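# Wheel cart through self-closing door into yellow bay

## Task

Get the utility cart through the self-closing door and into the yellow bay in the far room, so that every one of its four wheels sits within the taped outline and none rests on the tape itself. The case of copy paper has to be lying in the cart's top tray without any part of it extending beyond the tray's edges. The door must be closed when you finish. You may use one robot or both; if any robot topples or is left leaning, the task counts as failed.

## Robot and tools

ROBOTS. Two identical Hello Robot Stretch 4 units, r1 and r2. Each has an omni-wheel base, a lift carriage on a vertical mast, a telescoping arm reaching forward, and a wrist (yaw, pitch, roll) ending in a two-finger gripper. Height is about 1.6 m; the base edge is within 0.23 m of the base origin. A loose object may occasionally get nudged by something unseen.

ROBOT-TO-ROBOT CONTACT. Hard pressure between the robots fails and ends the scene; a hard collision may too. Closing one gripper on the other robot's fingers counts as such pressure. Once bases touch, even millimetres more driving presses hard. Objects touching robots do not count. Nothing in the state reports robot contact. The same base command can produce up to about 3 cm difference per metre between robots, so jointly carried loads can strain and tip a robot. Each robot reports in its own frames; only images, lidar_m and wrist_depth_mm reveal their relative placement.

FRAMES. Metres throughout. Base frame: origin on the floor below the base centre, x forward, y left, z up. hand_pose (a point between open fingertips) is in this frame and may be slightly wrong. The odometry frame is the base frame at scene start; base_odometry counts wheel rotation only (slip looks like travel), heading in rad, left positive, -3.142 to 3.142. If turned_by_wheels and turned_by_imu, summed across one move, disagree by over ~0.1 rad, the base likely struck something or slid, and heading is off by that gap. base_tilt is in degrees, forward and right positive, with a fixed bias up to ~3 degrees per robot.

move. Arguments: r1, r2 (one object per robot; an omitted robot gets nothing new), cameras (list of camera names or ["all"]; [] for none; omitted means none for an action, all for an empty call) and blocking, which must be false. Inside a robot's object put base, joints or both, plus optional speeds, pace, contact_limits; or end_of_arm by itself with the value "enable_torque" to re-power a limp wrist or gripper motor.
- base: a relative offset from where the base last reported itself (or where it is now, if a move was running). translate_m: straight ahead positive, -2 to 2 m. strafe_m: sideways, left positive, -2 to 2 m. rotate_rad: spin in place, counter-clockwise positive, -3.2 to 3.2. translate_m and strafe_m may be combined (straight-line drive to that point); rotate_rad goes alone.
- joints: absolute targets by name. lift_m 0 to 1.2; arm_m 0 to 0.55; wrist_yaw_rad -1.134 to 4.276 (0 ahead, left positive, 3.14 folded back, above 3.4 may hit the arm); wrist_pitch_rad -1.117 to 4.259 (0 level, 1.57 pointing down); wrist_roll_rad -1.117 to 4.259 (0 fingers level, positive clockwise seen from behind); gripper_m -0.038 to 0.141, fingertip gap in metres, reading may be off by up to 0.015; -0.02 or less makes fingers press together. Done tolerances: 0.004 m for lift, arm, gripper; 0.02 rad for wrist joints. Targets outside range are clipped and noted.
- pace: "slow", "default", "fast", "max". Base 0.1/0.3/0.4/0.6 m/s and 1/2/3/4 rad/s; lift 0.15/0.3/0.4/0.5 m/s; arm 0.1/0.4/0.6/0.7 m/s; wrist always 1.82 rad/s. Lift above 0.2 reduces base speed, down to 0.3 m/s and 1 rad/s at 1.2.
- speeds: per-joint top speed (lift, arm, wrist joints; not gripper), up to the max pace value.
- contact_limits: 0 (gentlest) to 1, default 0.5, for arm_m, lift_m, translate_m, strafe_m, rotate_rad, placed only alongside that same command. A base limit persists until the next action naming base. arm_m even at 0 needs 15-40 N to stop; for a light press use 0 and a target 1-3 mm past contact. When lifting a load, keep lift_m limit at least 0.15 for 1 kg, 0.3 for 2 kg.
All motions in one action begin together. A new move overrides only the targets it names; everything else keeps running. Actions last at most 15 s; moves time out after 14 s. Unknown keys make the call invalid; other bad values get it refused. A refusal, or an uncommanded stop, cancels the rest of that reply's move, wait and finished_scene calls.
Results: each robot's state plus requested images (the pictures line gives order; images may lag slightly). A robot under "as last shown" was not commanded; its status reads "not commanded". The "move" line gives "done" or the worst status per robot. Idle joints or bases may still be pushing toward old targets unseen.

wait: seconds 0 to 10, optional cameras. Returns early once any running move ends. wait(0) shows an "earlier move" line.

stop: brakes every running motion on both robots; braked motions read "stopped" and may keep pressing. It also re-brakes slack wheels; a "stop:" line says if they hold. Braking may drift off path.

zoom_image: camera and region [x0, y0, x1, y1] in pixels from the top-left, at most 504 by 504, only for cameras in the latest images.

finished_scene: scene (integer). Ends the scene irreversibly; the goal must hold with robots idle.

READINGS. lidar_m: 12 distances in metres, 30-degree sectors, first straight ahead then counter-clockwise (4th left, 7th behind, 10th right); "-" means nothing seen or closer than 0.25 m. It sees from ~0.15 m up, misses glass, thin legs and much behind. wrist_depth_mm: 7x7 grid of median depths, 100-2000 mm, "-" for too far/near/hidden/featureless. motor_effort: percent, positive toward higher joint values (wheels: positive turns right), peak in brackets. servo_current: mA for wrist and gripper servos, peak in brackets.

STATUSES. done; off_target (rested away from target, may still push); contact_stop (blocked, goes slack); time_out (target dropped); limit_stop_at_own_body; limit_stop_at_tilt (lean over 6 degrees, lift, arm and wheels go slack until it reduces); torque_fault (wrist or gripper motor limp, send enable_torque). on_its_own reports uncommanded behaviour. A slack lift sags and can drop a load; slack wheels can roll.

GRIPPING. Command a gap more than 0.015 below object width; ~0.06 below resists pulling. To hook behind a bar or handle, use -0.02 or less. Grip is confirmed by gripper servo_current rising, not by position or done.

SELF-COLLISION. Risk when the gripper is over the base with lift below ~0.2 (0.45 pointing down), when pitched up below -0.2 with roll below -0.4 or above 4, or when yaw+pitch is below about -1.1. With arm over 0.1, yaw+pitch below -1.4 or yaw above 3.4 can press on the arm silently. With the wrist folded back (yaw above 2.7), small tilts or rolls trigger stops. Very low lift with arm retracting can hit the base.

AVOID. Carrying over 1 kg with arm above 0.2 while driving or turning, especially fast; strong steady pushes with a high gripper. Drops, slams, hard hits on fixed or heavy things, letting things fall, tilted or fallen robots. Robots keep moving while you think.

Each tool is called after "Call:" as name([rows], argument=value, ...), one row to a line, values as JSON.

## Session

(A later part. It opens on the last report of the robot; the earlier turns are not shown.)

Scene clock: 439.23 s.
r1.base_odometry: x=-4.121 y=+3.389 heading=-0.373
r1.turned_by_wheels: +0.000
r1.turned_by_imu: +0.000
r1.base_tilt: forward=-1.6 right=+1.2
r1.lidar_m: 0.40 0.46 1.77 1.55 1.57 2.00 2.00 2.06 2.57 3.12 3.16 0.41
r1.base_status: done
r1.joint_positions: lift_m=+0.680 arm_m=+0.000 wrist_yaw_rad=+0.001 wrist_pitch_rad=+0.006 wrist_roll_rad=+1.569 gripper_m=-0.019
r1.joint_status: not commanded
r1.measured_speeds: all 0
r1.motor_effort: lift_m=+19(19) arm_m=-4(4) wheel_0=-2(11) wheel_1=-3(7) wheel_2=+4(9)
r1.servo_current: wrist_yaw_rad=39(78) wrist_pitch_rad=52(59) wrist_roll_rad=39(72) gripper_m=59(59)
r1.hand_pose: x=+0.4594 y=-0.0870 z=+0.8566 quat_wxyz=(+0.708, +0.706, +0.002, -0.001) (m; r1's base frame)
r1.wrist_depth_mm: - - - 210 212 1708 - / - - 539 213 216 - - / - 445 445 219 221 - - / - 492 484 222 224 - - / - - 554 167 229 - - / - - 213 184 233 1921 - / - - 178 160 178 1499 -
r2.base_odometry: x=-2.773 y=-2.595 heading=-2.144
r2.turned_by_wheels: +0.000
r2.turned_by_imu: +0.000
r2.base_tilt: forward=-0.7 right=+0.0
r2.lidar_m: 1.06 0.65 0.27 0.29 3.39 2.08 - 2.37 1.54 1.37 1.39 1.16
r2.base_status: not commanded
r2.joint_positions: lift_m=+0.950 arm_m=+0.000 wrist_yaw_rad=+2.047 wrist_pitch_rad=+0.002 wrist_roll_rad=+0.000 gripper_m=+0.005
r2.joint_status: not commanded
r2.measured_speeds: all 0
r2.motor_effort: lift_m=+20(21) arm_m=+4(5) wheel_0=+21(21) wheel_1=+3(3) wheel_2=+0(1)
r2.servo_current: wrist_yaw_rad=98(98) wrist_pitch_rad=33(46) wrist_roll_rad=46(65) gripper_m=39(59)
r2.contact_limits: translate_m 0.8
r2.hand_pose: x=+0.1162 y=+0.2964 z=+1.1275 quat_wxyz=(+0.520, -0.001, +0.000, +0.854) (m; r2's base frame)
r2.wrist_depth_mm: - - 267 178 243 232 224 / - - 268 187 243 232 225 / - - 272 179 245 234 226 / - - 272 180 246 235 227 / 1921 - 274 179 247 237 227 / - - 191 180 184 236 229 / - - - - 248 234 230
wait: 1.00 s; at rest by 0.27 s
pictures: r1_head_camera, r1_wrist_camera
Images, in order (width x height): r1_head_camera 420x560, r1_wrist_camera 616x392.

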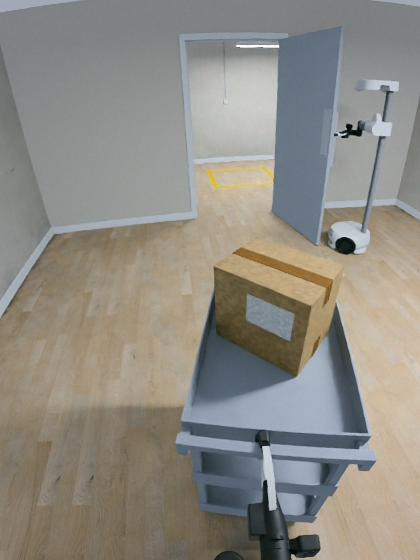

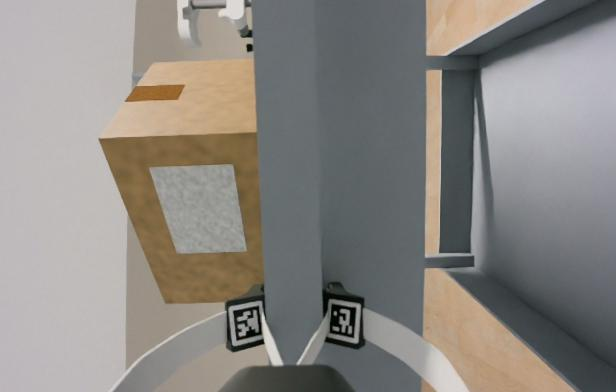

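Call:
move(blocking=false, r1={"base":{"translate_m":1.0,"strafe_m":-0.15},"pace":"slow"})

Call:
wait(seconds=10)

Call:
wait(seconds=3, cameras=["r1_head_camera","r1_head_right_camera"])

Scene clock: 447.90 s.
move: r1 moving
r1.base_odometry: x=-4.110 y=+3.383 heading=-0.373
r1.turned_by_wheels: +0.001
r1.turned_by_imu: +0.000
r1.base_tilt: forward=-1.6 right=+1.2
r1.lidar_m: 0.41 0.46 1.77 1.55 1.58 2.00 2.03 2.09 2.55 3.12 3.14 0.42
r1.base_status: translate_m moving; strafe_m moving
r1.joint_positions: lift_m=+0.680 arm_m=+0.000 wrist_yaw_rad=+0.001 wrist_pitch_rad=+0.006 wrist_roll_rad=+1.569 gripper_m=-0.019
r1.joint_status: not commanded
r1.measured_speeds: translate_m=+0.049 strafe_m=-0.008 rotate_rad=+0.001 lift_m=+0.000 arm_m=+0.000 wrist_yaw_rad=+0.000 wrist_pitch_rad=+0.000 wrist_roll_rad=+0.000
r1.motor_effort: lift_m=+19(19) arm_m=+4(4) wheel_0=+7(9) wheel_1=+5(6) wheel_2=-5(7)
r1.servo_current: wrist_yaw_rad=39(59) wrist_pitch_rad=59(59) wrist_roll_rad=52(59) gripper_m=52(52)
r1.hand_pose: x=+0.4594 y=-0.0870 z=+0.8566 quat_wxyz=(+0.708, +0.706, +0.002, -0.001) (m; r1's base frame)
r1.wrist_depth_mm: - - - 208 211 1708 - / - - 535 214 215 - - / - 445 442 218 220 - - / - 496 484 221 224 - - / - - 554 167 229 - - / - - 603 184 233 1708 - / - - 178 161 178 1499 -
r2: as last shown
r2.lidar_m: 1.06 0.62 0.27 0.29 3.41 2.12 - 2.40 1.55 1.38 1.41 1.18
r2.motor_effort: lift_m=+20(21) arm_m=+4(4) wheel_0=+21(21) wheel_1=+3(3) wheel_2=+0(0)
r2.servo_current: wrist_yaw_rad=72(98) wrist_pitch_rad=39(46) wrist_roll_rad=52(52) gripper_m=46(52)
r2.contact_limits: translate_m 0.8
r2.wrist_depth_mm: - - 267 178 242 232 223 / - - 268 186 243 232 224 / - - 270 180 246 232 226 / - - 272 180 247 235 226 / 1921 - 273 180 247 236 227 / - - 192 180 185 236 229 / - - - - 248 235 230
pictures: none

Scene clock: 457.90 s.
earlier move: r1 moving
r1.base_odometry: x=-3.260 y=+2.894 heading=-0.373
r1.turned_by_wheels: +0.000
r1.turned_by_imu: -0.002
r1.base_tilt: forward=-1.6 right=+1.3
r1.lidar_m: 0.40 2.81 2.07 1.90 1.91 2.36 2.99 3.01 3.13 2.84 2.86 0.38
r1.base_status: translate_m moving; strafe_m moving
r1.joint_positions: lift_m=+0.680 arm_m=+0.000 wrist_yaw_rad=+0.001 wrist_pitch_rad=+0.006 wrist_roll_rad=+1.569 gripper_m=-0.019
r1.joint_status: not commanded
r1.measured_speeds: translate_m=+0.062 strafe_m=-0.009 rotate_rad=+0.001 lift_m=+0.000 arm_m=+0.000 wrist_yaw_rad=+0.000 wrist_pitch_rad=+0.000 wrist_roll_rad=+0.000
r1.motor_effort: lift_m=+19(19) arm_m=+4(4) wheel_0=+4(9) wheel_1=+3(7) wheel_2=-3(8)
r1.servo_current: wrist_yaw_rad=33(72) wrist_pitch_rad=52(59) wrist_roll_rad=46(72) gripper_m=46(59)
r1.hand_pose: x=+0.4593 y=-0.0873 z=+0.8566 quat_wxyz=(+0.708, +0.706, +0.002, -0.002) (m; r1's base frame)
r1.wrist_depth_mm: - 535 508 185 189 - - / - 421 421 193 197 - - / - 449 452 - 205 - - / - - 525 - 216 - - / - - 627 160 226 1708 - / - - 189 185 232 1756 - / - - 181 159 247 1464 1336
r2.base_odometry: x=-2.773 y=-2.595 heading=-2.144
r2.turned_by_wheels: +0.000
r2.turned_by_imu: +0.001
r2.base_tilt: forward=-0.7 right=+0.0
r2.lidar_m: 1.07 0.65 0.25 0.30 1.27 1.16 - 2.37 1.53 1.39 1.41 1.19
r2.base_status: not commanded
r2.joint_positions: lift_m=+0.950 arm_m=+0.000 wrist_yaw_rad=+2.047 wrist_pitch_rad=+0.002 wrist_roll_rad=+0.000 gripper_m=+0.005
r2.joint_status: not commanded
r2.measured_speeds: all 0
r2.motor_effort: lift_m=+21(21) arm_m=+4(4) wheel_0=+21(22) wheel_1=+3(3) wheel_2=+0(0)
r2.servo_current: wrist_yaw_rad=91(98) wrist_pitch_rad=46(46) wrist_roll_rad=39(59) gripper_m=46(59)
r2.contact_limits: translate_m 0.8
r2.hand_pose: x=+0.1162 y=+0.2964 z=+1.1275 quat_wxyz=(+0.520, -0.001, +0.000, +0.854) (m; r2's base frame)
r2.wrist_depth_mm: - - 267 178 242 233 224 / - - 268 186 243 232 224 / - - 270 180 245 234 225 / - - 271 180 247 235 226 / 1255 1281 274 179 247 236 226 / - 1756 191 180 185 236 229 / - 137 274 - 248 235 230
wait: 10.00 s; no rest
pictures: none

Scene clock: 458.80 s.
earlier move: r1 done
r1.base_odometry: x=-3.245 y=+2.885 heading=-0.373
r1.turned_by_wheels: +0.000
r1.turned_by_imu: +0.000
r1.base_tilt: forward=-1.6 right=+1.3
r1.lidar_m: 0.41 2.82 2.10 1.89 1.93 2.34 3.00 3.05 3.13 2.84 2.87 0.38
r1.base_status: done
r1.joint_positions: lift_m=+0.680 arm_m=+0.000 wrist_yaw_rad=+0.001 wrist_pitch_rad=+0.006 wrist_roll_rad=+1.569 gripper_m=-0.019
r1.joint_status: not commanded
r1.measured_speeds: all 0
r1.motor_effort: lift_m=+19(19) arm_m=+4(4) wheel_0=+3(9) wheel_1=+3(7) wheel_2=-3(8)
r1.servo_current: wrist_yaw_rad=65(72) wrist_pitch_rad=52(59) wrist_roll_rad=59(72) gripper_m=46(59)
r1.hand_pose: x=+0.4593 y=-0.0873 z=+0.8566 quat_wxyz=(+0.708, +0.706, +0.002, -0.002) (m; r1's base frame)
r1.wrist_depth_mm: - 530 504 185 189 - - / - 421 418 193 197 - - / - 449 455 - 206 - - / - - 525 - 216 - - / - - 634 160 226 1756 - / - - 190 185 234 1756 - / - - 181 158 247 1499 1336
r2.base_odometry: x=-2.773 y=-2.595 heading=-2.144
r2.turned_by_wheels: +0.000
r2.turned_by_imu: +0.000
r2.base_tilt: forward=-0.7 right=+0.0
r2.lidar_m: 1.07 0.64 0.27 0.28 1.28 1.17 - 2.41 1.54 1.38 1.40 1.18
r2.base_status: not commanded
r2.joint_positions: lift_m=+0.950 arm_m=+0.000 wrist_yaw_rad=+2.047 wrist_pitch_rad=+0.002 wrist_roll_rad=+0.000 gripper_m=+0.005
r2.joint_status: not commanded
r2.measured_speeds: all 0
r2.motor_effort: lift_m=+20(21) arm_m=+4(4) wheel_0=+21(22) wheel_1=+3(3) wheel_2=+0(0)
r2.servo_current: wrist_yaw_rad=91(98) wrist_pitch_rad=46(46) wrist_roll_rad=39(59) gripper_m=46(59)
r2.contact_limits: translate_m 0.8
r2.hand_pose: x=+0.1162 y=+0.2964 z=+1.1275 quat_wxyz=(+0.520, -0.001, +0.000, +0.854) (m; r2's base frame)
r2.wrist_depth_mm: - - 267 178 242 231 224 / - - 268 186 244 232 224 / - - 271 180 245 235 226 / - - 272 180 246 236 227 / 1576 1255 273 179 248 235 227 / - 1808 191 180 185 236 229 / - 137 - - 249 235 231
wait: 0.90 of 3 s (r1 has come to rest)
pictures: r1_head_camera, r1_head_right_camera
Images, in order (width x height): r1_head_camera 420x560, r1_head_right_camera 420x672.

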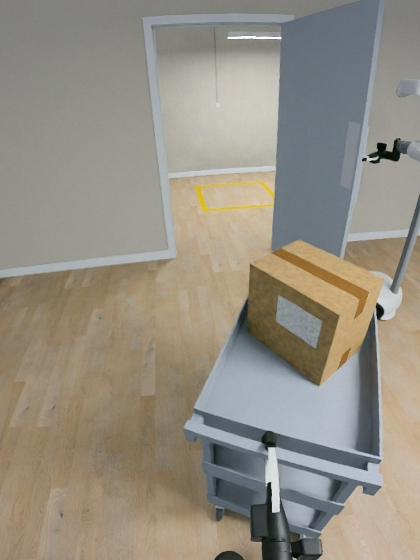

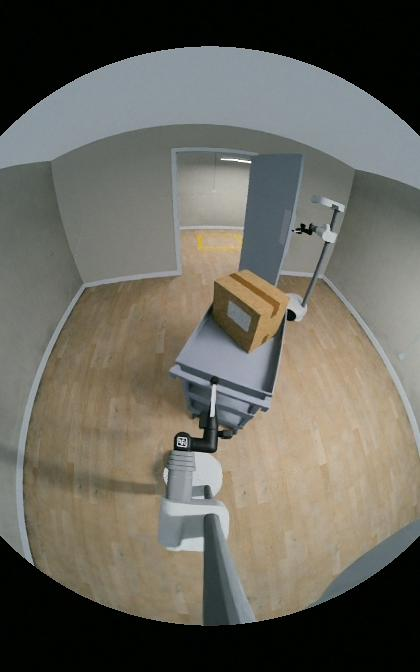

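Call:
move(blocking=false, r1={"base":{"translate_m":-0.8,"strafe_m":-0.1},"pace":"slow"})

Call:
wait(seconds=10)

Call:
move(blocking=false, r1={"base":{"translate_m":0.05,"strafe_m":0.25},"pace":"slow"})

Call:
wait(seconds=5)

Call:
move(blocking=false, r1={"base":{"rotate_rad":-0.35},"pace":"slow"})

Call:
wait(seconds=2)

Call:
wait(seconds=0.3, cameras=["r1_head_camera","r1_wrist_camera"])

Scene clock: 486.73 s.
move: r1 moving
r1.base_odometry: x=-3.257 y=+2.888 heading=-0.374
r1.turned_by_wheels: -0.001
r1.turned_by_imu: -0.001
r1.base_tilt: forward=-1.5 right=+1.3
r1.lidar_m: 0.43 2.78 2.09 1.89 1.92 2.35 2.99 3.00 3.12 2.84 2.82 0.40
r1.base_status: translate_m moving; strafe_m moving
r1.joint_positions: lift_m=+0.680 arm_m=+0.000 wrist_yaw_rad=+0.001 wrist_pitch_rad=+0.006 wrist_roll_rad=+1.569 gripper_m=-0.019
r1.joint_status: not commanded
r1.measured_speeds: translate_m=-0.049 strafe_m=-0.006 rotate_rad=-0.003 lift_m=+0.000 arm_m=+0.000 wrist_yaw_rad=+0.000 wrist_pitch_rad=+0.000 wrist_roll_rad=+0.000
r1.motor_effort: lift_m=+19(19) arm_m=+0(4) wheel_0=-7(7) wheel_1=-6(6) wheel_2=+7(7)
r1.servo_current: wrist_yaw_rad=39(59) wrist_pitch_rad=39(52) wrist_roll_rad=46(59) gripper_m=46(59)
r1.hand_pose: x=+0.4593 y=-0.0873 z=+0.8566 quat_wxyz=(+0.708, +0.706, +0.002, -0.002) (m; r1's base frame)
r1.wrist_depth_mm: - 525 504 184 187 - - / - 421 421 192 197 - - / - 445 455 146 206 - - / - - 525 - 215 - - / - - 627 160 227 1921 - / - - 189 184 233 1756 - / - - 181 158 248 1430 1255
r2: as last shown
r2.lidar_m: 1.07 0.65 0.27 0.29 1.26 1.15 - 2.37 1.53 1.38 1.41 1.18
r2.motor_effort: lift_m=+20(21) arm_m=+4(4) wheel_0=+21(21) wheel_1=+3(3) wheel_2=+0(0)
r2.servo_current: wrist_yaw_rad=91(91) wrist_pitch_rad=46(46) wrist_roll_rad=46(52) gripper_m=39(52)
r2.contact_limits: translate_m 0.8
r2.wrist_depth_mm: - - 267 178 241 232 223 / - - 268 187 243 231 224 / - - 270 180 245 234 225 / - - 272 180 246 236 226 / 1618 1255 273 179 248 236 228 / - 1756 191 180 185 236 229 / - 137 - - 249 235 230
pictures: none

Scene clock: 495.57 s.
earlier move: r1 done
r1.base_odometry: x=-4.026 y=+3.084 heading=-0.374
r1.turned_by_wheels: +0.000
r1.turned_by_imu: -0.002
r1.base_tilt: forward=-1.6 right=+1.3
r1.lidar_m: 0.37 3.22 2.03 1.82 1.88 2.34 2.17 2.23 2.75 2.85 2.87 0.45
r1.base_status: done
r1.joint_positions: lift_m=+0.680 arm_m=+0.000 wrist_yaw_rad=+0.001 wrist_pitch_rad=+0.006 wrist_roll_rad=+1.569 gripper_m=-0.019
r1.joint_status: not commanded
r1.measured_speeds: all 0
r1.motor_effort: lift_m=+19(19) arm_m=-4(4) wheel_0=-3(11) wheel_1=-3(8) wheel_2=+2(8)
r1.servo_current: wrist_yaw_rad=33(72) wrist_pitch_rad=46(59) wrist_roll_rad=52(65) gripper_m=46(59)
r1.hand_pose: x=+0.4593 y=-0.0873 z=+0.8566 quat_wxyz=(+0.708, +0.706, +0.002, -0.002) (m; r1's base frame)
r1.wrist_depth_mm: - - - 238 239 1661 1281 / - - - 236 237 1808 - / - - 544 235 236 - - / - 473 466 235 236 - - / - 530 508 233 235 - - / - - 208 184 233 - - / - - 178 160 232 535 -
r2.base_odometry: x=-2.773 y=-2.595 heading=-2.144
r2.turned_by_wheels: +0.000
r2.turned_by_imu: +0.001
r2.base_tilt: forward=-0.7 right=+0.0
r2.lidar_m: 1.06 0.66 0.27 0.29 3.40 1.81 - 2.38 1.55 1.35 1.39 1.17
r2.base_status: not commanded
r2.joint_positions: lift_m=+0.950 arm_m=+0.000 wrist_yaw_rad=+2.047 wrist_pitch_rad=+0.002 wrist_roll_rad=+0.000 gripper_m=+0.005
r2.joint_status: not commanded
r2.measured_speeds: all 0
r2.motor_effort: lift_m=+20(21) arm_m=+4(5) wheel_0=+21(22) wheel_1=+3(3) wheel_2=+0(1)
r2.servo_current: wrist_yaw_rad=65(98) wrist_pitch_rad=39(52) wrist_roll_rad=52(65) gripper_m=46(59)
r2.contact_limits: translate_m 0.8
r2.hand_pose: x=+0.1162 y=+0.2964 z=+1.1275 quat_wxyz=(+0.520, -0.001, +0.000, +0.854) (m; r2's base frame)
r2.wrist_depth_mm: - - 268 177 242 232 224 / - - 268 186 243 232 224 / - - 270 180 246 233 227 / - - 273 180 245 236 228 / 1708 - 273 179 248 236 227 / - - 192 180 185 236 229 / - 1863 - - 249 235 230
wait: 8.83 of 10 s (r1 has come to rest)
pictures: none

Scene clock: 496.07 s.
move: r1 moving
r1.base_odometry: x=-4.019 y=+3.095 heading=-0.374
r1.turned_by_wheels: -0.001
r1.turned_by_imu: -0.001
r1.base_tilt: forward=-1.6 right=+1.3
r1.lidar_m: 0.38 3.19 2.03 1.83 1.82 2.33 2.18 2.22 2.76 2.86 2.86 0.43
r1.base_status: translate_m moving; strafe_m moving
r1.joint_positions: lift_m=+0.680 arm_m=+0.000 wrist_yaw_rad=-0.002 wrist_pitch_rad=+0.006 wrist_roll_rad=+1.569 gripper_m=-0.019
r1.joint_status: not commanded
r1.measured_speeds: translate_m=+0.009 strafe_m=+0.050 rotate_rad=+0.004 lift_m=+0.000 arm_m=+0.000 wrist_yaw_rad=+0.000 wrist_pitch_rad=+0.000 wrist_roll_rad=+0.000
r1.motor_effort: lift_m=+19(19) arm_m=-3(4) wheel_0=-10(11) wheel_1=+5(8) wheel_2=-5(6)
r1.servo_current: wrist_yaw_rad=39(65) wrist_pitch_rad=46(52) wrist_roll_rad=59(59) gripper_m=46(52)
r1.hand_pose: x=+0.4592 y=-0.0879 z=+0.8566 quat_wxyz=(+0.708, +0.706, +0.001, -0.003) (m; r1's base frame)
r1.wrist_depth_mm: - - - 238 239 1661 1255 / - - - 237 238 1863 - / - - 539 236 236 - - / - 473 473 235 236 - - / - 530 504 234 235 - - / - - 190 183 233 - - / - - 181 153 232 530 -
r2: as last shown
r2.turned_by_imu: +0.000
r2.lidar_m: 1.07 0.62 0.25 0.29 3.41 1.80 - 2.36 1.54 1.38 1.40 1.19
r2.motor_effort: lift_m=+21(21) arm_m=+4(4) wheel_0=+21(21) wheel_1=+3(4) wheel_2=+0(1)
r2.servo_current: wrist_yaw_rad=78(91) wrist_pitch_rad=46(46) wrist_roll_rad=52(59) gripper_m=46(52)
r2.contact_limits: translate_m 0.8
r2.wrist_depth_mm: - - 267 178 243 233 223 / - - 268 187 243 232 225 / - - 270 180 245 233 226 / - - 272 180 245 236 227 / 1661 - 273 180 247 236 227 / - - 193 180 185 236 229 / - 1863 - - 249 235 230
pictures: none

Scene clock: 499.33 s.
earlier move: r1 done
r1.base_odometry: x=-3.888 y=+3.298 heading=-0.374
r1.turned_by_wheels: +0.000
r1.turned_by_imu: +0.001
r1.base_tilt: forward=-1.6 right=+1.3
r1.lidar_m: 0.44 2.79 1.83 1.61 1.63 2.03 2.28 2.32 2.83 3.08 0.41 0.39
r1.base_status: done
r1.joint_positions: lift_m=+0.680 arm_m=+0.000 wrist_yaw_rad=-0.003 wrist_pitch_rad=+0.006 wrist_roll_rad=+1.569 gripper_m=-0.019
r1.joint_status: not commanded
r1.measured_speeds: all 0
r1.motor_effort: lift_m=+19(19) arm_m=-2(4) wheel_0=-5(12) wheel_1=+2(8) wheel_2=-4(7)
r1.servo_current: wrist_yaw_rad=46(72) wrist_pitch_rad=39(59) wrist_roll_rad=52(72) gripper_m=46(59)
r1.hand_pose: x=+0.4591 y=-0.0882 z=+0.8566 quat_wxyz=(+0.708, +0.706, +0.001, -0.003) (m; r1's base frame)
r1.wrist_depth_mm: - 455 452 - 181 - - / - 407 410 186 191 - - / - 473 466 196 202 - - / - - 549 - 213 - - / - - - 159 226 1756 - / - - 189 185 233 1708 - / - - 181 152 177 1464 1229
r2.base_odometry: x=-2.773 y=-2.595 heading=-2.144
r2.turned_by_wheels: +0.000
r2.turned_by_imu: +0.000
r2.base_tilt: forward=-0.7 right=+0.0
r2.lidar_m: 1.07 0.66 0.27 0.30 3.36 1.91 - 2.40 1.51 1.38 1.39 1.18
r2.base_status: not commanded
r2.joint_positions: lift_m=+0.950 arm_m=+0.000 wrist_yaw_rad=+2.047 wrist_pitch_rad=+0.002 wrist_roll_rad=+0.000 gripper_m=+0.005
r2.joint_status: not commanded
r2.measured_speeds: all 0
r2.motor_effort: lift_m=+20(21) arm_m=+5(5) wheel_0=+21(21) wheel_1=+3(4) wheel_2=+0(1)
r2.servo_current: wrist_yaw_rad=85(98) wrist_pitch_rad=46(46) wrist_roll_rad=46(59) gripper_m=52(59)
r2.contact_limits: translate_m 0.8
r2.hand_pose: x=+0.1162 y=+0.2964 z=+1.1275 quat_wxyz=(+0.520, -0.001, +0.000, +0.854) (m; r2's base frame)
r2.wrist_depth_mm: - - 267 178 243 232 224 / - - 270 187 243 232 224 / - - 270 180 244 233 226 / - - 272 179 246 235 226 / 1756 - 272 179 247 236 227 / - - 191 180 185 236 229 / - - - - 249 235 230
wait: 3.27 of 5 s (r1 has come to rest)
pictures: none

Scene clock: 499.83 s.
move: r1 moving
r1.base_odometry: x=-3.888 y=+3.299 heading=-0.498
r1.turned_by_wheels: -0.124
r1.turned_by_imu: -0.124
r1.base_tilt: forward=-1.6 right=+1.2
r1.lidar_m: 0.37 0.44 1.93 1.63 1.60 1.87 2.29 2.30 2.63 3.10 3.08 0.41
r1.base_status: rotate_rad moving
r1.joint_positions: lift_m=+0.680 arm_m=+0.000 wrist_yaw_rad=+0.006 wrist_pitch_rad=+0.005 wrist_roll_rad=+1.569 gripper_m=-0.019
r1.joint_status: not commanded
r1.measured_speeds: translate_m=+0.000 strafe_m=+0.000 rotate_rad=-0.485 lift_m=+0.000 arm_m=+0.000 wrist_yaw_rad=+0.021 wrist_pitch_rad=+0.000 wrist_roll_rad=+0.000
r1.motor_effort: lift_m=+19(19) arm_m=-2(2) wheel_0=+12(13) wheel_1=+5(8) wheel_2=+7(7)
r1.servo_current: wrist_yaw_rad=52(59) wrist_pitch_rad=46(52) wrist_roll_rad=39(52) gripper_m=46(59)
r1.hand_pose: x=+0.4598 y=-0.0857 z=+0.8566 quat_wxyz=(+0.708, +0.706, +0.004, +0.000) (m; r1's base frame)
r1.wrist_depth_mm: - - 521 186 190 - - / - 433 430 194 198 - - / - 445 445 - 206 - - / - 549 517 - 216 - - / - - 615 160 224 1863 - / - - - 185 232 1756 - / - - 178 157 174 1464 1336
r2: as last shown
r2.lidar_m: 1.07 0.64 0.26 0.29 3.40 1.88 - 2.37 1.53 1.38 1.39 1.20
r2.motor_effort: lift_m=+21(21) arm_m=+4(4) wheel_0=+21(21) wheel_1=+3(3) wheel_2=+0(0)
r2.servo_current: wrist_yaw_rad=85(85) wrist_pitch_rad=39(39) wrist_roll_rad=39(59) gripper_m=52(52)
r2.contact_limits: translate_m 0.8
r2.wrist_depth_mm: - - 267 178 243 232 224 / - - 268 186 243 233 224 / - - 270 180 245 234 226 / - - 271 180 246 235 227 / 1708 - 273 180 248 236 227 / - - 191 180 185 236 229 / - - - - 248 235 230
pictures: none

Scene clock: 500.80 s.
earlier move: r1 done
r1.base_odometry: x=-3.888 y=+3.298 heading=-0.723
r1.turned_by_wheels: -0.225
r1.turned_by_imu: -0.226
r1.base_tilt: forward=-1.6 right=+1.3
r1.lidar_m: 0.37 0.38 2.30 1.70 1.59 1.69 2.37 2.28 2.40 3.23 3.09 0.44
r1.base_status: done
r1.joint_positions: lift_m=+0.680 arm_m=+0.000 wrist_yaw_rad=+0.004 wrist_pitch_rad=+0.005 wrist_roll_rad=+1.569 gripper_m=-0.019
r1.joint_status: not commanded
r1.measured_speeds: all 0
r1.motor_effort: lift_m=+19(19) arm_m=-3(4) wheel_0=+5(13) wheel_1=+3(8) wheel_2=+2(10)
r1.servo_current: wrist_yaw_rad=39(65) wrist_pitch_rad=46(52) wrist_roll_rad=39(59) gripper_m=52(59)
r1.hand_pose: x=+0.4596 y=-0.0864 z=+0.8566 quat_wxyz=(+0.708, +0.706, +0.003, -0.001) (m; r1's base frame)
r1.wrist_depth_mm: - - - 255 256 1708 1229 / - - - 250 251 1808 - / - - - 244 246 - - / - 500 469 239 241 - - / - 504 492 178 238 - - / - - 212 185 233 - - / - - 185 153 177 - -
r2.base_odometry: x=-2.773 y=-2.595 heading=-2.144
r2.turned_by_wheels: +0.000
r2.turned_by_imu: +0.000
r2.base_tilt: forward=-0.7 right=+0.0
r2.lidar_m: 1.05 0.65 0.28 0.30 3.39 1.86 - 2.38 1.54 1.39 1.39 1.17
r2.base_status: not commanded
r2.joint_positions: lift_m=+0.950 arm_m=+0.000 wrist_yaw_rad=+2.047 wrist_pitch_rad=+0.002 wrist_roll_rad=+0.000 gripper_m=+0.005
r2.joint_status: not commanded
r2.measured_speeds: all 0
r2.motor_effort: lift_m=+20(21) arm_m=+4(4) wheel_0=+21(21) wheel_1=+3(3) wheel_2=+0(0)
r2.servo_current: wrist_yaw_rad=85(98) wrist_pitch_rad=46(46) wrist_roll_rad=52(59) gripper_m=52(59)
r2.contact_limits: translate_m 0.8
r2.hand_pose: x=+0.1162 y=+0.2964 z=+1.1275 quat_wxyz=(+0.520, -0.001, +0.000, +0.854) (m; r2's base frame)
r2.wrist_depth_mm: - - 267 178 243 233 224 / - - 268 186 244 232 224 / - - 271 180 246 234 225 / - - 272 180 247 234 227 / 1708 - 273 179 247 236 228 / - - 192 180 185 235 229 / - 1921 - - 248 234 230
wait: 0.97 of 2 s (r1 has come to rest)
pictures: none

Scene clock: 501.10 s.
r1.base_odometry: x=-3.888 y=+3.298 heading=-0.723
r1.turned_by_wheels: +0.000
r1.turned_by_imu: +0.000
r1.base_tilt: forward=-1.6 right=+1.2
r1.lidar_m: 0.37 0.38 2.30 1.69 1.58 1.69 2.35 2.27 2.41 3.22 3.06 0.42
r1.base_status: done
r1.joint_positions: lift_m=+0.680 arm_m=+0.000 wrist_yaw_rad=+0.004 wrist_pitch_rad=+0.005 wrist_roll_rad=+1.569 gripper_m=-0.019
r1.joint_status: not commanded
r1.measured_speeds: all 0
r1.motor_effort: lift_m=+19(19) arm_m=-4(4) wheel_0=+5(13) wheel_1=+3(8) wheel_2=+2(10)
r1.servo_current: wrist_yaw_rad=52(65) wrist_pitch_rad=46(52) wrist_roll_rad=59(59) gripper_m=52(59)
r1.hand_pose: x=+0.4596 y=-0.0864 z=+0.8566 quat_wxyz=(+0.708, +0.706, +0.003, -0.001) (m; r1's base frame)
r1.wrist_depth_mm: - - - 254 256 1618 1255 / - - - 250 250 1863 - / - - - 244 247 - - / - 496 473 240 243 - - / - 508 492 179 237 - - / - - 212 185 232 - - / - - 184 153 178 - -
r2.base_odometry: x=-2.773 y=-2.595 heading=-2.144
r2.turned_by_wheels: +0.000
r2.turned_by_imu: +0.000
r2.base_tilt: forward=-0.7 right=+0.0
r2.lidar_m: 1.06 0.64 0.27 0.29 3.38 1.86 - 2.37 1.55 1.38 1.39 1.19
r2.base_status: not commanded
r2.joint_positions: lift_m=+0.950 arm_m=+0.000 wrist_yaw_rad=+2.047 wrist_pitch_rad=+0.002 wrist_roll_rad=+0.000 gripper_m=+0.005
r2.joint_status: not commanded
r2.measured_speeds: all 0
r2.motor_effort: lift_m=+21(21) arm_m=+4(4) wheel_0=+20(21) wheel_1=+3(3) wheel_2=+0(0)
r2.servo_current: wrist_yaw_rad=72(98) wrist_pitch_rad=46(46) wrist_roll_rad=39(59) gripper_m=52(59)
r2.contact_limits: translate_m 0.8
r2.hand_pose: x=+0.1162 y=+0.2964 z=+1.1275 quat_wxyz=(+0.520, -0.001, +0.000, +0.854) (m; r2's base frame)
r2.wrist_depth_mm: - - 268 178 242 232 223 / - - 268 186 243 232 224 / - - 270 179 246 233 226 / - - 271 180 245 236 227 / 1708 - 273 180 248 236 227 / - - 192 180 185 236 229 / - 1808 - - 249 234 229
wait: 0.30 s; at rest by 0.27 s
pictures: r1_head_camera, r1_wrist_camera
Images, in order (width x height): r1_head_camera 420x560, r1_wrist_camera 616x392.

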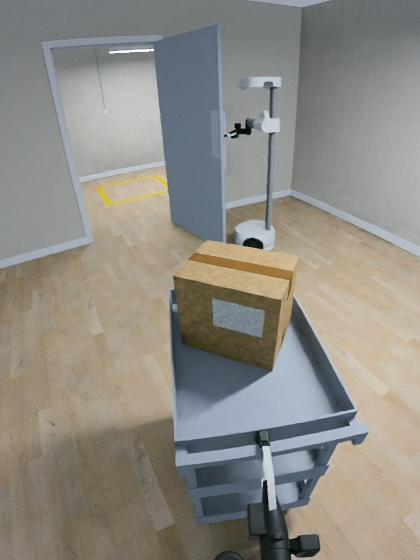

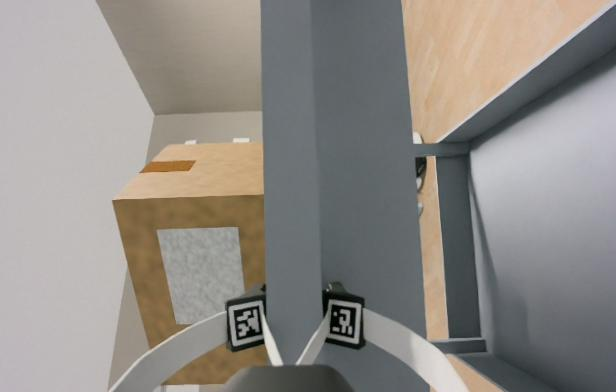

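Call:
move(blocking=false, r1={"base":{"translate_m":0.1,"strafe_m":0.4},"pace":"slow"})

Call:
wait(seconds=7)

Call:
move(blocking=false, r1={"base":{"rotate_rad":-0.4},"pace":"slow"})

Call:
wait(seconds=3)

Call:
move(blocking=false, r1={"base":{"translate_m":0.1,"strafe_m":0.4},"pace":"slow"})

Call:
wait(seconds=7)

Call:
move(blocking=false, r1={"base":{"rotate_rad":-0.4},"pace":"slow"})

Call:
wait(seconds=3)

Call:
wait(seconds=0.3, cameras=["r1_head_camera","r1_head_right_camera","r1_wrist_camera"])

Scene clock: 510.87 s.
move: r1 moving
r1.base_odometry: x=-3.878 y=+3.306 heading=-0.724
r1.turned_by_wheels: +0.000
r1.turned_by_imu: -0.001
r1.base_tilt: forward=-1.6 right=+1.3
r1.lidar_m: 0.37 3.49 2.26 1.68 1.61 1.69 2.37 2.30 2.42 3.22 3.08 0.44
r1.base_status: translate_m moving; strafe_m moving
r1.joint_positions: lift_m=+0.680 arm_m=+0.000 wrist_yaw_rad=+0.003 wrist_pitch_rad=+0.005 wrist_roll_rad=+1.569 gripper_m=-0.019
r1.joint_status: not commanded
r1.measured_speeds: translate_m=+0.013 strafe_m=+0.049 rotate_rad=+0.002 lift_m=+0.000 arm_m=+0.000 wrist_yaw_rad=+0.000 wrist_pitch_rad=+0.000 wrist_roll_rad=+0.000
r1.motor_effort: lift_m=+19(19) arm_m=-4(4) wheel_0=-9(9) wheel_1=+5(10) wheel_2=-2(5)
r1.servo_current: wrist_yaw_rad=52(65) wrist_pitch_rad=33(52) wrist_roll_rad=52(65) gripper_m=52(52)
r1.hand_pose: x=+0.4595 y=-0.0866 z=+0.8566 quat_wxyz=(+0.708, +0.706, +0.003, -0.001) (m; r1's base frame)
r1.wrist_depth_mm: - - - 260 263 1708 1281 / - - - 253 256 1756 - / - - - 247 250 854 - / - 564 477 240 244 - - / - 496 488 179 237 - - / - - 210 184 232 - - / - - 185 153 225 - -
r2: as last shown
r2.lidar_m: 1.05 0.65 0.27 0.29 3.40 1.87 - 2.38 1.52 1.39 1.38 1.19
r2.motor_effort: lift_m=+21(21) arm_m=+4(4) wheel_0=+21(21) wheel_1=+3(3) wheel_2=+0(0)
r2.servo_current: wrist_yaw_rad=78(85) wrist_pitch_rad=39(46) wrist_roll_rad=46(52) gripper_m=46(52)
r2.contact_limits: translate_m 0.8
r2.wrist_depth_mm: - - 266 178 243 232 223 / - - 268 187 242 231 225 / - - 270 180 246 233 226 / - - 272 180 246 234 226 / 1708 - 271 179 248 236 228 / - - 193 179 185 236 229 / - 1863 - - 250 234 231
pictures: none

Scene clock: 515.73 s.
earlier move: r1 done
r1.base_odometry: x=-3.549 y=+3.532 heading=-0.724
r1.turned_by_wheels: +0.000
r1.turned_by_imu: +0.001
r1.base_tilt: forward=-1.6 right=+1.2
r1.lidar_m: 0.42 3.24 1.86 1.38 1.32 1.37 1.94 2.55 2.68 3.51 0.42 0.38
r1.base_status: done
r1.joint_positions: lift_m=+0.680 arm_m=+0.000 wrist_yaw_rad=-0.004 wrist_pitch_rad=+0.005 wrist_roll_rad=+1.569 gripper_m=-0.019
r1.joint_status: not commanded
r1.measured_speeds: all 0
r1.motor_effort: lift_m=+19(19) arm_m=+4(4) wheel_0=-5(12) wheel_1=+3(10) wheel_2=-3(7)
r1.servo_current: wrist_yaw_rad=39(72) wrist_pitch_rad=39(59) wrist_roll_rad=59(72) gripper_m=52(59)
r1.hand_pose: x=+0.4589 y=-0.0885 z=+0.8566 quat_wxyz=(+0.708, +0.706, +0.001, -0.003) (m; r1's base frame)
r1.wrist_depth_mm: - 442 445 124 180 - - / - 407 402 185 190 - - / - 477 466 195 200 - - / - - 554 - 211 - - / - - - 158 225 1708 - / - - 190 184 233 1708 1336 / - - 177 152 177 1464 1255
r2.base_odometry: x=-2.773 y=-2.595 heading=-2.144
r2.turned_by_wheels: +0.000
r2.turned_by_imu: +0.001
r2.base_tilt: forward=-0.7 right=+0.0
r2.lidar_m: 1.06 0.65 0.26 0.30 3.38 1.86 - 2.38 1.54 1.38 1.40 1.19
r2.base_status: not commanded
r2.joint_positions: lift_m=+0.950 arm_m=+0.000 wrist_yaw_rad=+2.047 wrist_pitch_rad=+0.002 wrist_roll_rad=+0.000 gripper_m=+0.005
r2.joint_status: not commanded
r2.measured_speeds: all 0
r2.motor_effort: lift_m=+20(21) arm_m=+4(4) wheel_0=+21(21) wheel_1=+3(3) wheel_2=+0(0)
r2.servo_current: wrist_yaw_rad=72(98) wrist_pitch_rad=39(46) wrist_roll_rad=46(65) gripper_m=39(59)
r2.contact_limits: translate_m 0.8
r2.hand_pose: x=+0.1162 y=+0.2964 z=+1.1275 quat_wxyz=(+0.520, -0.001, +0.000, +0.854) (m; r2's base frame)
r2.wrist_depth_mm: - - 268 177 243 233 224 / - - 268 187 243 232 224 / - - 270 180 244 233 226 / - - 272 180 245 235 227 / 1756 - 273 180 248 236 228 / - - 192 180 185 236 229 / - - - - 249 235 230
wait: 4.87 of 7 s (r1 has come to rest)
pictures: none

Scene clock: 516.23 s.
move: r1 moving
r1.base_odometry: x=-3.548 y=+3.532 heading=-0.848
r1.turned_by_wheels: -0.124
r1.turned_by_imu: -0.124
r1.base_tilt: forward=-1.6 right=+1.2
r1.lidar_m: 0.39 0.48 2.15 1.40 1.33 1.33 1.77 2.56 2.63 3.34 3.37 0.41
r1.base_status: rotate_rad moving
r1.joint_positions: lift_m=+0.680 arm_m=+0.000 wrist_yaw_rad=+0.006 wrist_pitch_rad=+0.005 wrist_roll_rad=+1.569 gripper_m=-0.019
r1.joint_status: not commanded
r1.measured_speeds: translate_m=-0.001 strafe_m=+0.001 rotate_rad=-0.486 lift_m=+0.000 arm_m=+0.000 wrist_yaw_rad=+0.010 wrist_pitch_rad=+0.000 wrist_roll_rad=+0.000
r1.motor_effort: lift_m=+19(19) arm_m=+3(4) wheel_0=+13(13) wheel_1=+6(8) wheel_2=+7(8)
r1.servo_current: wrist_yaw_rad=39(59) wrist_pitch_rad=46(52) wrist_roll_rad=46(65) gripper_m=52(52)
r1.hand_pose: x=+0.4598 y=-0.0858 z=+0.8567 quat_wxyz=(+0.708, +0.706, +0.004, +0.000) (m; r1's base frame)
r1.wrist_depth_mm: - 525 500 183 186 - - / - 418 418 191 195 - - / - 449 449 - 204 - - / - - 525 - 215 - - / - - 634 158 224 1756 - / - - - 185 232 1756 - / - - 180 157 174 1499 1229
r2: as last shown
r2.turned_by_imu: +0.000
r2.lidar_m: 1.04 0.64 0.27 0.29 3.40 1.86 - 2.40 1.52 1.39 1.40 1.19
r2.servo_current: wrist_yaw_rad=91(91) wrist_pitch_rad=46(46) wrist_roll_rad=46(52) gripper_m=52(59)
r2.contact_limits: translate_m 0.8
r2.wrist_depth_mm: - - 267 177 242 232 224 / - - 270 186 244 231 224 / - - 270 180 245 233 226 / - - 271 180 247 235 226 / 1756 - 273 179 248 236 228 / - - 192 179 185 236 230 / - - - - 248 234 229
pictures: none

Scene clock: 517.30 s.
earlier move: r1 done
r1.base_odometry: x=-3.549 y=+3.532 heading=-1.123
r1.turned_by_wheels: -0.275
r1.turned_by_imu: -0.277
r1.base_tilt: forward=-1.6 right=+1.3
r1.lidar_m: 0.35 0.40 3.23 1.69 1.35 1.33 1.44 2.34 2.56 2.82 3.41 0.46
r1.base_status: done
r1.joint_positions: lift_m=+0.680 arm_m=+0.000 wrist_yaw_rad=+0.004 wrist_pitch_rad=+0.005 wrist_roll_rad=+1.569 gripper_m=-0.019
r1.joint_status: not commanded
r1.measured_speeds: all 0
r1.motor_effort: lift_m=+19(19) arm_m=-4(4) wheel_0=+3(14) wheel_1=+1(8) wheel_2=+4(8)
r1.servo_current: wrist_yaw_rad=59(65) wrist_pitch_rad=39(52) wrist_roll_rad=46(65) gripper_m=52(59)
r1.hand_pose: x=+0.4597 y=-0.0862 z=+0.8567 quat_wxyz=(+0.708, +0.706, +0.003, +0.000) (m; r1's base frame)
r1.wrist_depth_mm: - - - 260 264 1708 1255 / - - - 255 259 1708 - / - - - 248 250 1808 - / - 574 488 242 244 - - / - 492 484 180 237 - - / - - 500 184 233 - - / - - 185 153 177 - -
r2.base_odometry: x=-2.773 y=-2.595 heading=-2.144
r2.turned_by_wheels: +0.000
r2.turned_by_imu: +0.000
r2.base_tilt: forward=-0.7 right=+0.0
r2.lidar_m: 1.07 0.63 0.26 0.30 3.40 1.87 - 2.38 1.52 1.37 1.39 1.19
r2.base_status: not commanded
r2.joint_positions: lift_m=+0.950 arm_m=+0.000 wrist_yaw_rad=+2.047 wrist_pitch_rad=+0.002 wrist_roll_rad=+0.000 gripper_m=+0.005
r2.joint_status: not commanded
r2.measured_speeds: all 0
r2.motor_effort: lift_m=+21(21) arm_m=+4(4) wheel_0=+20(21) wheel_1=+3(3) wheel_2=+0(0)
r2.servo_current: wrist_yaw_rad=78(91) wrist_pitch_rad=33(46) wrist_roll_rad=59(59) gripper_m=46(59)
r2.contact_limits: translate_m 0.8
r2.hand_pose: x=+0.1162 y=+0.2964 z=+1.1275 quat_wxyz=(+0.520, -0.001, +0.000, +0.854) (m; r2's base frame)
r2.wrist_depth_mm: - - 267 178 242 232 224 / - - 266 187 244 232 224 / - - 270 180 245 234 225 / - - 271 180 246 236 227 / 1756 - 273 179 248 236 228 / - - 192 180 185 236 229 / - - - - 249 234 229
wait: 1.07 of 3 s (r1 has come to rest)
pictures: none

Scene clock: 517.80 s.
move: r1 moving
r1.base_odometry: x=-3.536 y=+3.534 heading=-1.123
r1.turned_by_wheels: +0.000
r1.turned_by_imu: +0.000
r1.base_tilt: forward=-1.6 right=+1.3
r1.lidar_m: 0.38 0.39 3.20 1.69 1.34 1.32 1.42 2.34 2.56 2.81 3.42 0.45
r1.base_status: translate_m moving; strafe_m moving
r1.joint_positions: lift_m=+0.680 arm_m=+0.000 wrist_yaw_rad=+0.003 wrist_pitch_rad=+0.005 wrist_roll_rad=+1.569 gripper_m=-0.019
r1.joint_status: not commanded
r1.measured_speeds: translate_m=+0.013 strafe_m=+0.050 rotate_rad=-0.002 lift_m=+0.000 arm_m=+0.000 wrist_yaw_rad=+0.000 wrist_pitch_rad=+0.000 wrist_roll_rad=+0.000
r1.motor_effort: lift_m=+18(19) arm_m=-4(4) wheel_0=-6(7) wheel_1=+5(8) wheel_2=-3(3)
r1.servo_current: wrist_yaw_rad=46(65) wrist_pitch_rad=39(46) wrist_roll_rad=59(65) gripper_m=52(52)
r1.hand_pose: x=+0.4596 y=-0.0866 z=+0.8567 quat_wxyz=(+0.708, +0.706, +0.003, -0.001) (m; r1's base frame)
r1.wrist_depth_mm: - - - - 272 1661 1182 / - - - 257 262 1808 - / - - - 251 253 1921 - / - - 512 241 246 - - / - 480 480 180 237 - - / - - 209 184 232 - - / - - 185 153 165 - -
r2: as last shown
r2.lidar_m: 1.07 0.68 0.28 0.30 3.39 1.88 - 2.42 1.55 1.39 1.41 1.18
r2.motor_effort: lift_m=+21(21) arm_m=+4(4) wheel_0=+21(21) wheel_1=+3(3) wheel_2=+0(0)
r2.servo_current: wrist_yaw_rad=78(85) wrist_pitch_rad=39(46) wrist_roll_rad=59(59) gripper_m=39(59)
r2.contact_limits: translate_m 0.8
r2.wrist_depth_mm: - - 266 177 243 232 224 / - - 268 186 242 232 224 / - - 270 180 246 234 225 / - - 272 180 245 235 227 / 1708 - 274 179 248 236 226 / - - 193 180 185 236 230 / - - - - 249 235 229
pictures: none

Scene clock: 522.67 s.
earlier move: r1 done
r1.base_odometry: x=-3.145 y=+3.615 heading=-1.123
r1.turned_by_wheels: +0.000
r1.turned_by_imu: +0.001
r1.base_tilt: forward=-1.6 right=+1.3
r1.lidar_m: 0.42 2.87 2.84 1.48 1.17 1.17 1.29 2.06 2.94 3.23 3.55 0.39
r1.base_status: done
r1.joint_positions: lift_m=+0.680 arm_m=+0.000 wrist_yaw_rad=-0.004 wrist_pitch_rad=+0.005 wrist_roll_rad=+1.569 gripper_m=-0.019
r1.joint_status: not commanded
r1.measured_speeds: all 0
r1.motor_effort: lift_m=+19(19) arm_m=+4(4) wheel_0=-4(14) wheel_1=+2(8) wheel_2=-4(9)
r1.servo_current: wrist_yaw_rad=52(98) wrist_pitch_rad=39(59) wrist_roll_rad=52(85) gripper_m=46(59)
r1.hand_pose: x=+0.4589 y=-0.0886 z=+0.8567 quat_wxyz=(+0.708, +0.706, +0.000, -0.003) (m; r1's base frame)
r1.wrist_depth_mm: - - 564 - 197 - - / - 477 452 - 203 - - / - 442 445 - 211 - - / - 535 504 158 219 - - / - - 603 163 228 - - / - - 190 184 234 1756 - / - - 181 - 244 1499 1281
r2.base_odometry: x=-2.773 y=-2.595 heading=-2.144
r2.turned_by_wheels: +0.000
r2.turned_by_imu: +0.001
r2.base_tilt: forward=-0.7 right=+0.0
r2.lidar_m: 1.07 0.63 0.26 0.29 2.73 1.72 - 2.38 1.53 1.37 1.41 1.16
r2.base_status: not commanded
r2.joint_positions: lift_m=+0.950 arm_m=+0.000 wrist_yaw_rad=+2.047 wrist_pitch_rad=+0.002 wrist_roll_rad=+0.000 gripper_m=+0.005
r2.joint_status: not commanded
r2.measured_speeds: all 0
r2.motor_effort: lift_m=+21(21) arm_m=+4(5) wheel_0=+21(22) wheel_1=+3(3) wheel_2=+0(1)
r2.servo_current: wrist_yaw_rad=85(98) wrist_pitch_rad=46(46) wrist_roll_rad=39(65) gripper_m=52(59)
r2.contact_limits: translate_m 0.8
r2.hand_pose: x=+0.1162 y=+0.2964 z=+1.1275 quat_wxyz=(+0.520, -0.001, +0.000, +0.854) (m; r2's base frame)
r2.wrist_depth_mm: - - 268 178 241 232 223 / - - 268 187 243 232 224 / - - 270 180 245 234 225 / - - 272 180 246 235 226 / - 1863 273 179 249 236 226 / - - 192 180 185 236 229 / - 146 - - 248 235 229
wait: 4.87 of 7 s (r1 has come to rest)
pictures: none

Scene clock: 523.17 s.
move: r1 moving
r1.base_odometry: x=-3.145 y=+3.615 heading=-1.247
r1.turned_by_wheels: -0.124
r1.turned_by_imu: -0.124
r1.base_tilt: forward=-1.6 right=+1.3
r1.lidar_m: 0.40 0.45 2.84 1.63 1.19 1.14 1.24 1.73 2.94 3.08 3.67 0.42
r1.base_status: rotate_rad moving
r1.joint_positions: lift_m=+0.680 arm_m=+0.000 wrist_yaw_rad=+0.006 wrist_pitch_rad=+0.005 wrist_roll_rad=+1.569 gripper_m=-0.019
r1.joint_status: not commanded
r1.measured_speeds: translate_m=+0.001 strafe_m=+0.000 rotate_rad=-0.492 lift_m=+0.000 arm_m=+0.000 wrist_yaw_rad=+0.002 wrist_pitch_rad=+0.000 wrist_roll_rad=+0.000
r1.motor_effort: lift_m=+19(19) arm_m=+3(4) wheel_0=+14(14) wheel_1=+7(9) wheel_2=+7(8)
r1.servo_current: wrist_yaw_rad=72(72) wrist_pitch_rad=46(52) wrist_roll_rad=59(59) gripper_m=52(52)
r1.hand_pose: x=+0.4598 y=-0.0856 z=+0.8567 quat_wxyz=(+0.708, +0.706, +0.004, +0.000) (m; r1's base frame)
r1.wrist_depth_mm: - - - 201 204 - - / - 554 496 208 209 - - / - 442 436 213 215 - - / - 500 492 160 220 - - / - - 569 164 227 - - / - - 627 183 233 1983 - / - - 177 153 177 1430 1308
r2: as last shown
r2.turned_by_imu: +0.000
r2.lidar_m: 1.06 0.64 0.26 0.30 2.74 1.74 - 2.39 1.53 1.37 1.42 1.18
r2.motor_effort: lift_m=+21(21) arm_m=+4(4) wheel_0=+21(21) wheel_1=+3(3) wheel_2=+0(0)
r2.servo_current: wrist_yaw_rad=85(98) wrist_pitch_rad=39(46) wrist_roll_rad=46(59) gripper_m=46(52)
r2.contact_limits: translate_m 0.8
r2.wrist_depth_mm: - - 267 178 242 232 223 / - - 270 187 244 232 224 / - - 271 180 245 234 225 / - - 272 180 246 236 227 / - 1863 272 179 248 237 227 / - - 192 180 185 236 229 / - 146 - - 249 234 229
pictures: none

Scene clock: 524.23 s.
earlier move: r1 done
r1.base_odometry: x=-3.145 y=+3.615 heading=-1.523
r1.turned_by_wheels: -0.275
r1.turned_by_imu: -0.276
r1.base_tilt: forward=-1.6 right=+1.3
r1.lidar_m: 0.34 0.35 2.85 2.31 1.34 1.16 1.15 1.38 2.48 2.95 3.45 0.45
r1.base_status: done
r1.joint_positions: lift_m=+0.680 arm_m=+0.000 wrist_yaw_rad=+0.005 wrist_pitch_rad=+0.005 wrist_roll_rad=+1.569 gripper_m=-0.019
r1.joint_status: not commanded
r1.measured_speeds: all 0
r1.motor_effort: lift_m=+19(19) arm_m=-4(4) wheel_0=+5(14) wheel_1=+3(9) wheel_2=+4(9)
r1.servo_current: wrist_yaw_rad=65(72) wrist_pitch_rad=52(52) wrist_roll_rad=59(65) gripper_m=52(59)
r1.hand_pose: x=+0.4597 y=-0.0861 z=+0.8567 quat_wxyz=(+0.708, +0.706, +0.004, +0.000) (m; r1's base frame)
r1.wrist_depth_mm: - - - - 297 320 1138 / - - - - 277 1756 1255 / - - - 258 260 1863 - / - - 609 245 252 - - / - 473 473 237 241 - - / - 504 484 185 232 - - / - - 184 158 174 - -
r2.base_odometry: x=-2.773 y=-2.595 heading=-2.144
r2.turned_by_wheels: +0.000
r2.turned_by_imu: +0.000
r2.base_tilt: forward=-0.7 right=+0.0
r2.lidar_m: 1.05 0.66 0.25 0.28 2.77 1.81 - 2.39 1.52 1.39 1.40 1.20
r2.base_status: not commanded
r2.joint_positions: lift_m=+0.950 arm_m=+0.000 wrist_yaw_rad=+2.047 wrist_pitch_rad=+0.002 wrist_roll_rad=+0.000 gripper_m=+0.005
r2.joint_status: not commanded
r2.measured_speeds: all 0
r2.motor_effort: lift_m=+21(21) arm_m=+4(4) wheel_0=+20(21) wheel_1=+3(3) wheel_2=+0(0)
r2.servo_current: wrist_yaw_rad=78(98) wrist_pitch_rad=39(46) wrist_roll_rad=52(59) gripper_m=46(52)
r2.contact_limits: translate_m 0.8
r2.hand_pose: x=+0.1162 y=+0.2964 z=+1.1275 quat_wxyz=(+0.520, -0.001, +0.000, +0.854) (m; r2's base frame)
r2.wrist_depth_mm: - - 267 178 242 231 224 / - - 270 186 244 232 224 / - - 270 180 245 233 226 / - - 273 180 246 234 226 / 1756 - 273 180 247 236 227 / - - 191 180 185 236 229 / - 1708 - - 249 235 230
wait: 1.07 of 3 s (r1 has come to rest)
pictures: none

Scene clock: 524.53 s.
r1.base_odometry: x=-3.145 y=+3.615 heading=-1.523
r1.turned_by_wheels: +0.000
r1.turned_by_imu: +0.000
r1.base_tilt: forward=-1.6 right=+1.3
r1.lidar_m: 0.36 0.34 2.85 2.29 1.35 1.17 1.15 1.38 2.50 2.95 3.47 0.45
r1.base_status: done
r1.joint_positions: lift_m=+0.680 arm_m=+0.000 wrist_yaw_rad=+0.005 wrist_pitch_rad=+0.005 wrist_roll_rad=+1.569 gripper_m=-0.019
r1.joint_status: not commanded
r1.measured_speeds: all 0
r1.motor_effort: lift_m=+19(19) arm_m=-4(4) wheel_0=+4(14) wheel_1=+3(9) wheel_2=+4(9)
r1.servo_current: wrist_yaw_rad=59(72) wrist_pitch_rad=46(52) wrist_roll_rad=52(65) gripper_m=52(59)
r1.hand_pose: x=+0.4597 y=-0.0861 z=+0.8567 quat_wxyz=(+0.708, +0.706, +0.004, +0.000) (m; r1's base frame)
r1.wrist_depth_mm: - - - - 298 320 1138 / - - - - 277 1756 1281 / - - - 258 260 1983 - / - - 603 245 250 - - / - 473 473 236 240 - - / - 504 484 185 232 - - / - - 184 159 174 - -
r2.base_odometry: x=-2.773 y=-2.595 heading=-2.144
r2.turned_by_wheels: +0.000
r2.turned_by_imu: +0.000
r2.base_tilt: forward=-0.8 right=+0.0
r2.lidar_m: 1.06 0.65 0.26 0.29 2.74 1.80 - 2.37 1.55 1.38 1.39 1.18
r2.base_status: not commanded
r2.joint_positions: lift_m=+0.950 arm_m=+0.000 wrist_yaw_rad=+2.047 wrist_pitch_rad=+0.002 wrist_roll_rad=+0.000 gripper_m=+0.005
r2.joint_status: not commanded
r2.measured_speeds: all 0
r2.motor_effort: lift_m=+21(21) arm_m=+4(4) wheel_0=+21(21) wheel_1=+3(3) wheel_2=+0(0)
r2.servo_current: wrist_yaw_rad=85(98) wrist_pitch_rad=39(46) wrist_roll_rad=46(59) gripper_m=52(52)
r2.contact_limits: translate_m 0.8
r2.hand_pose: x=+0.1162 y=+0.2964 z=+1.1275 quat_wxyz=(+0.520, -0.001, +0.000, +0.854) (m; r2's base frame)
r2.wrist_depth_mm: - - 267 178 242 232 224 / - - 268 186 243 232 225 / - - 271 180 245 234 226 / - - 272 180 246 235 227 / 1756 - 273 180 247 236 227 / - - 192 180 185 236 229 / - 1708 - - 248 235 229
wait: 0.30 s; at rest by 0.27 s
pictures: r1_head_camera, r1_head_right_camera, r1_wrist_camera
Images, in order (width x height): r1_head_camera 420x560, r1_head_right_camera 420x672, r1_wrist_camera 616x392.

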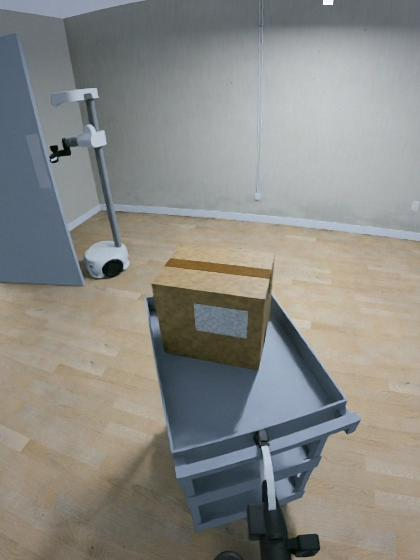

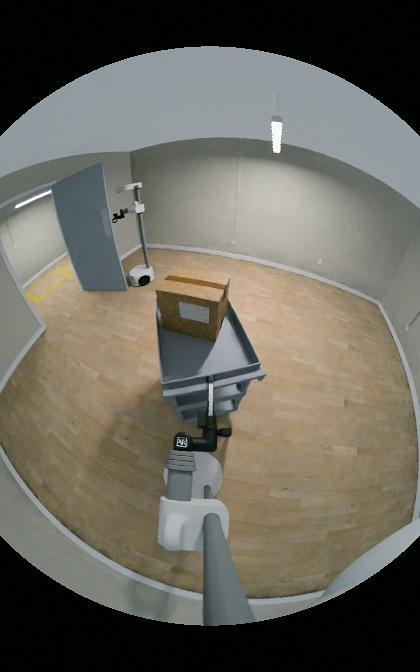

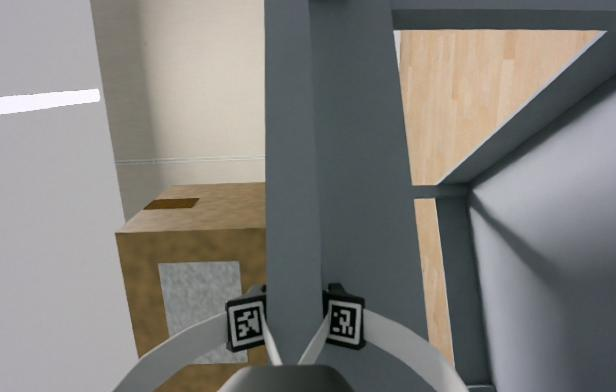

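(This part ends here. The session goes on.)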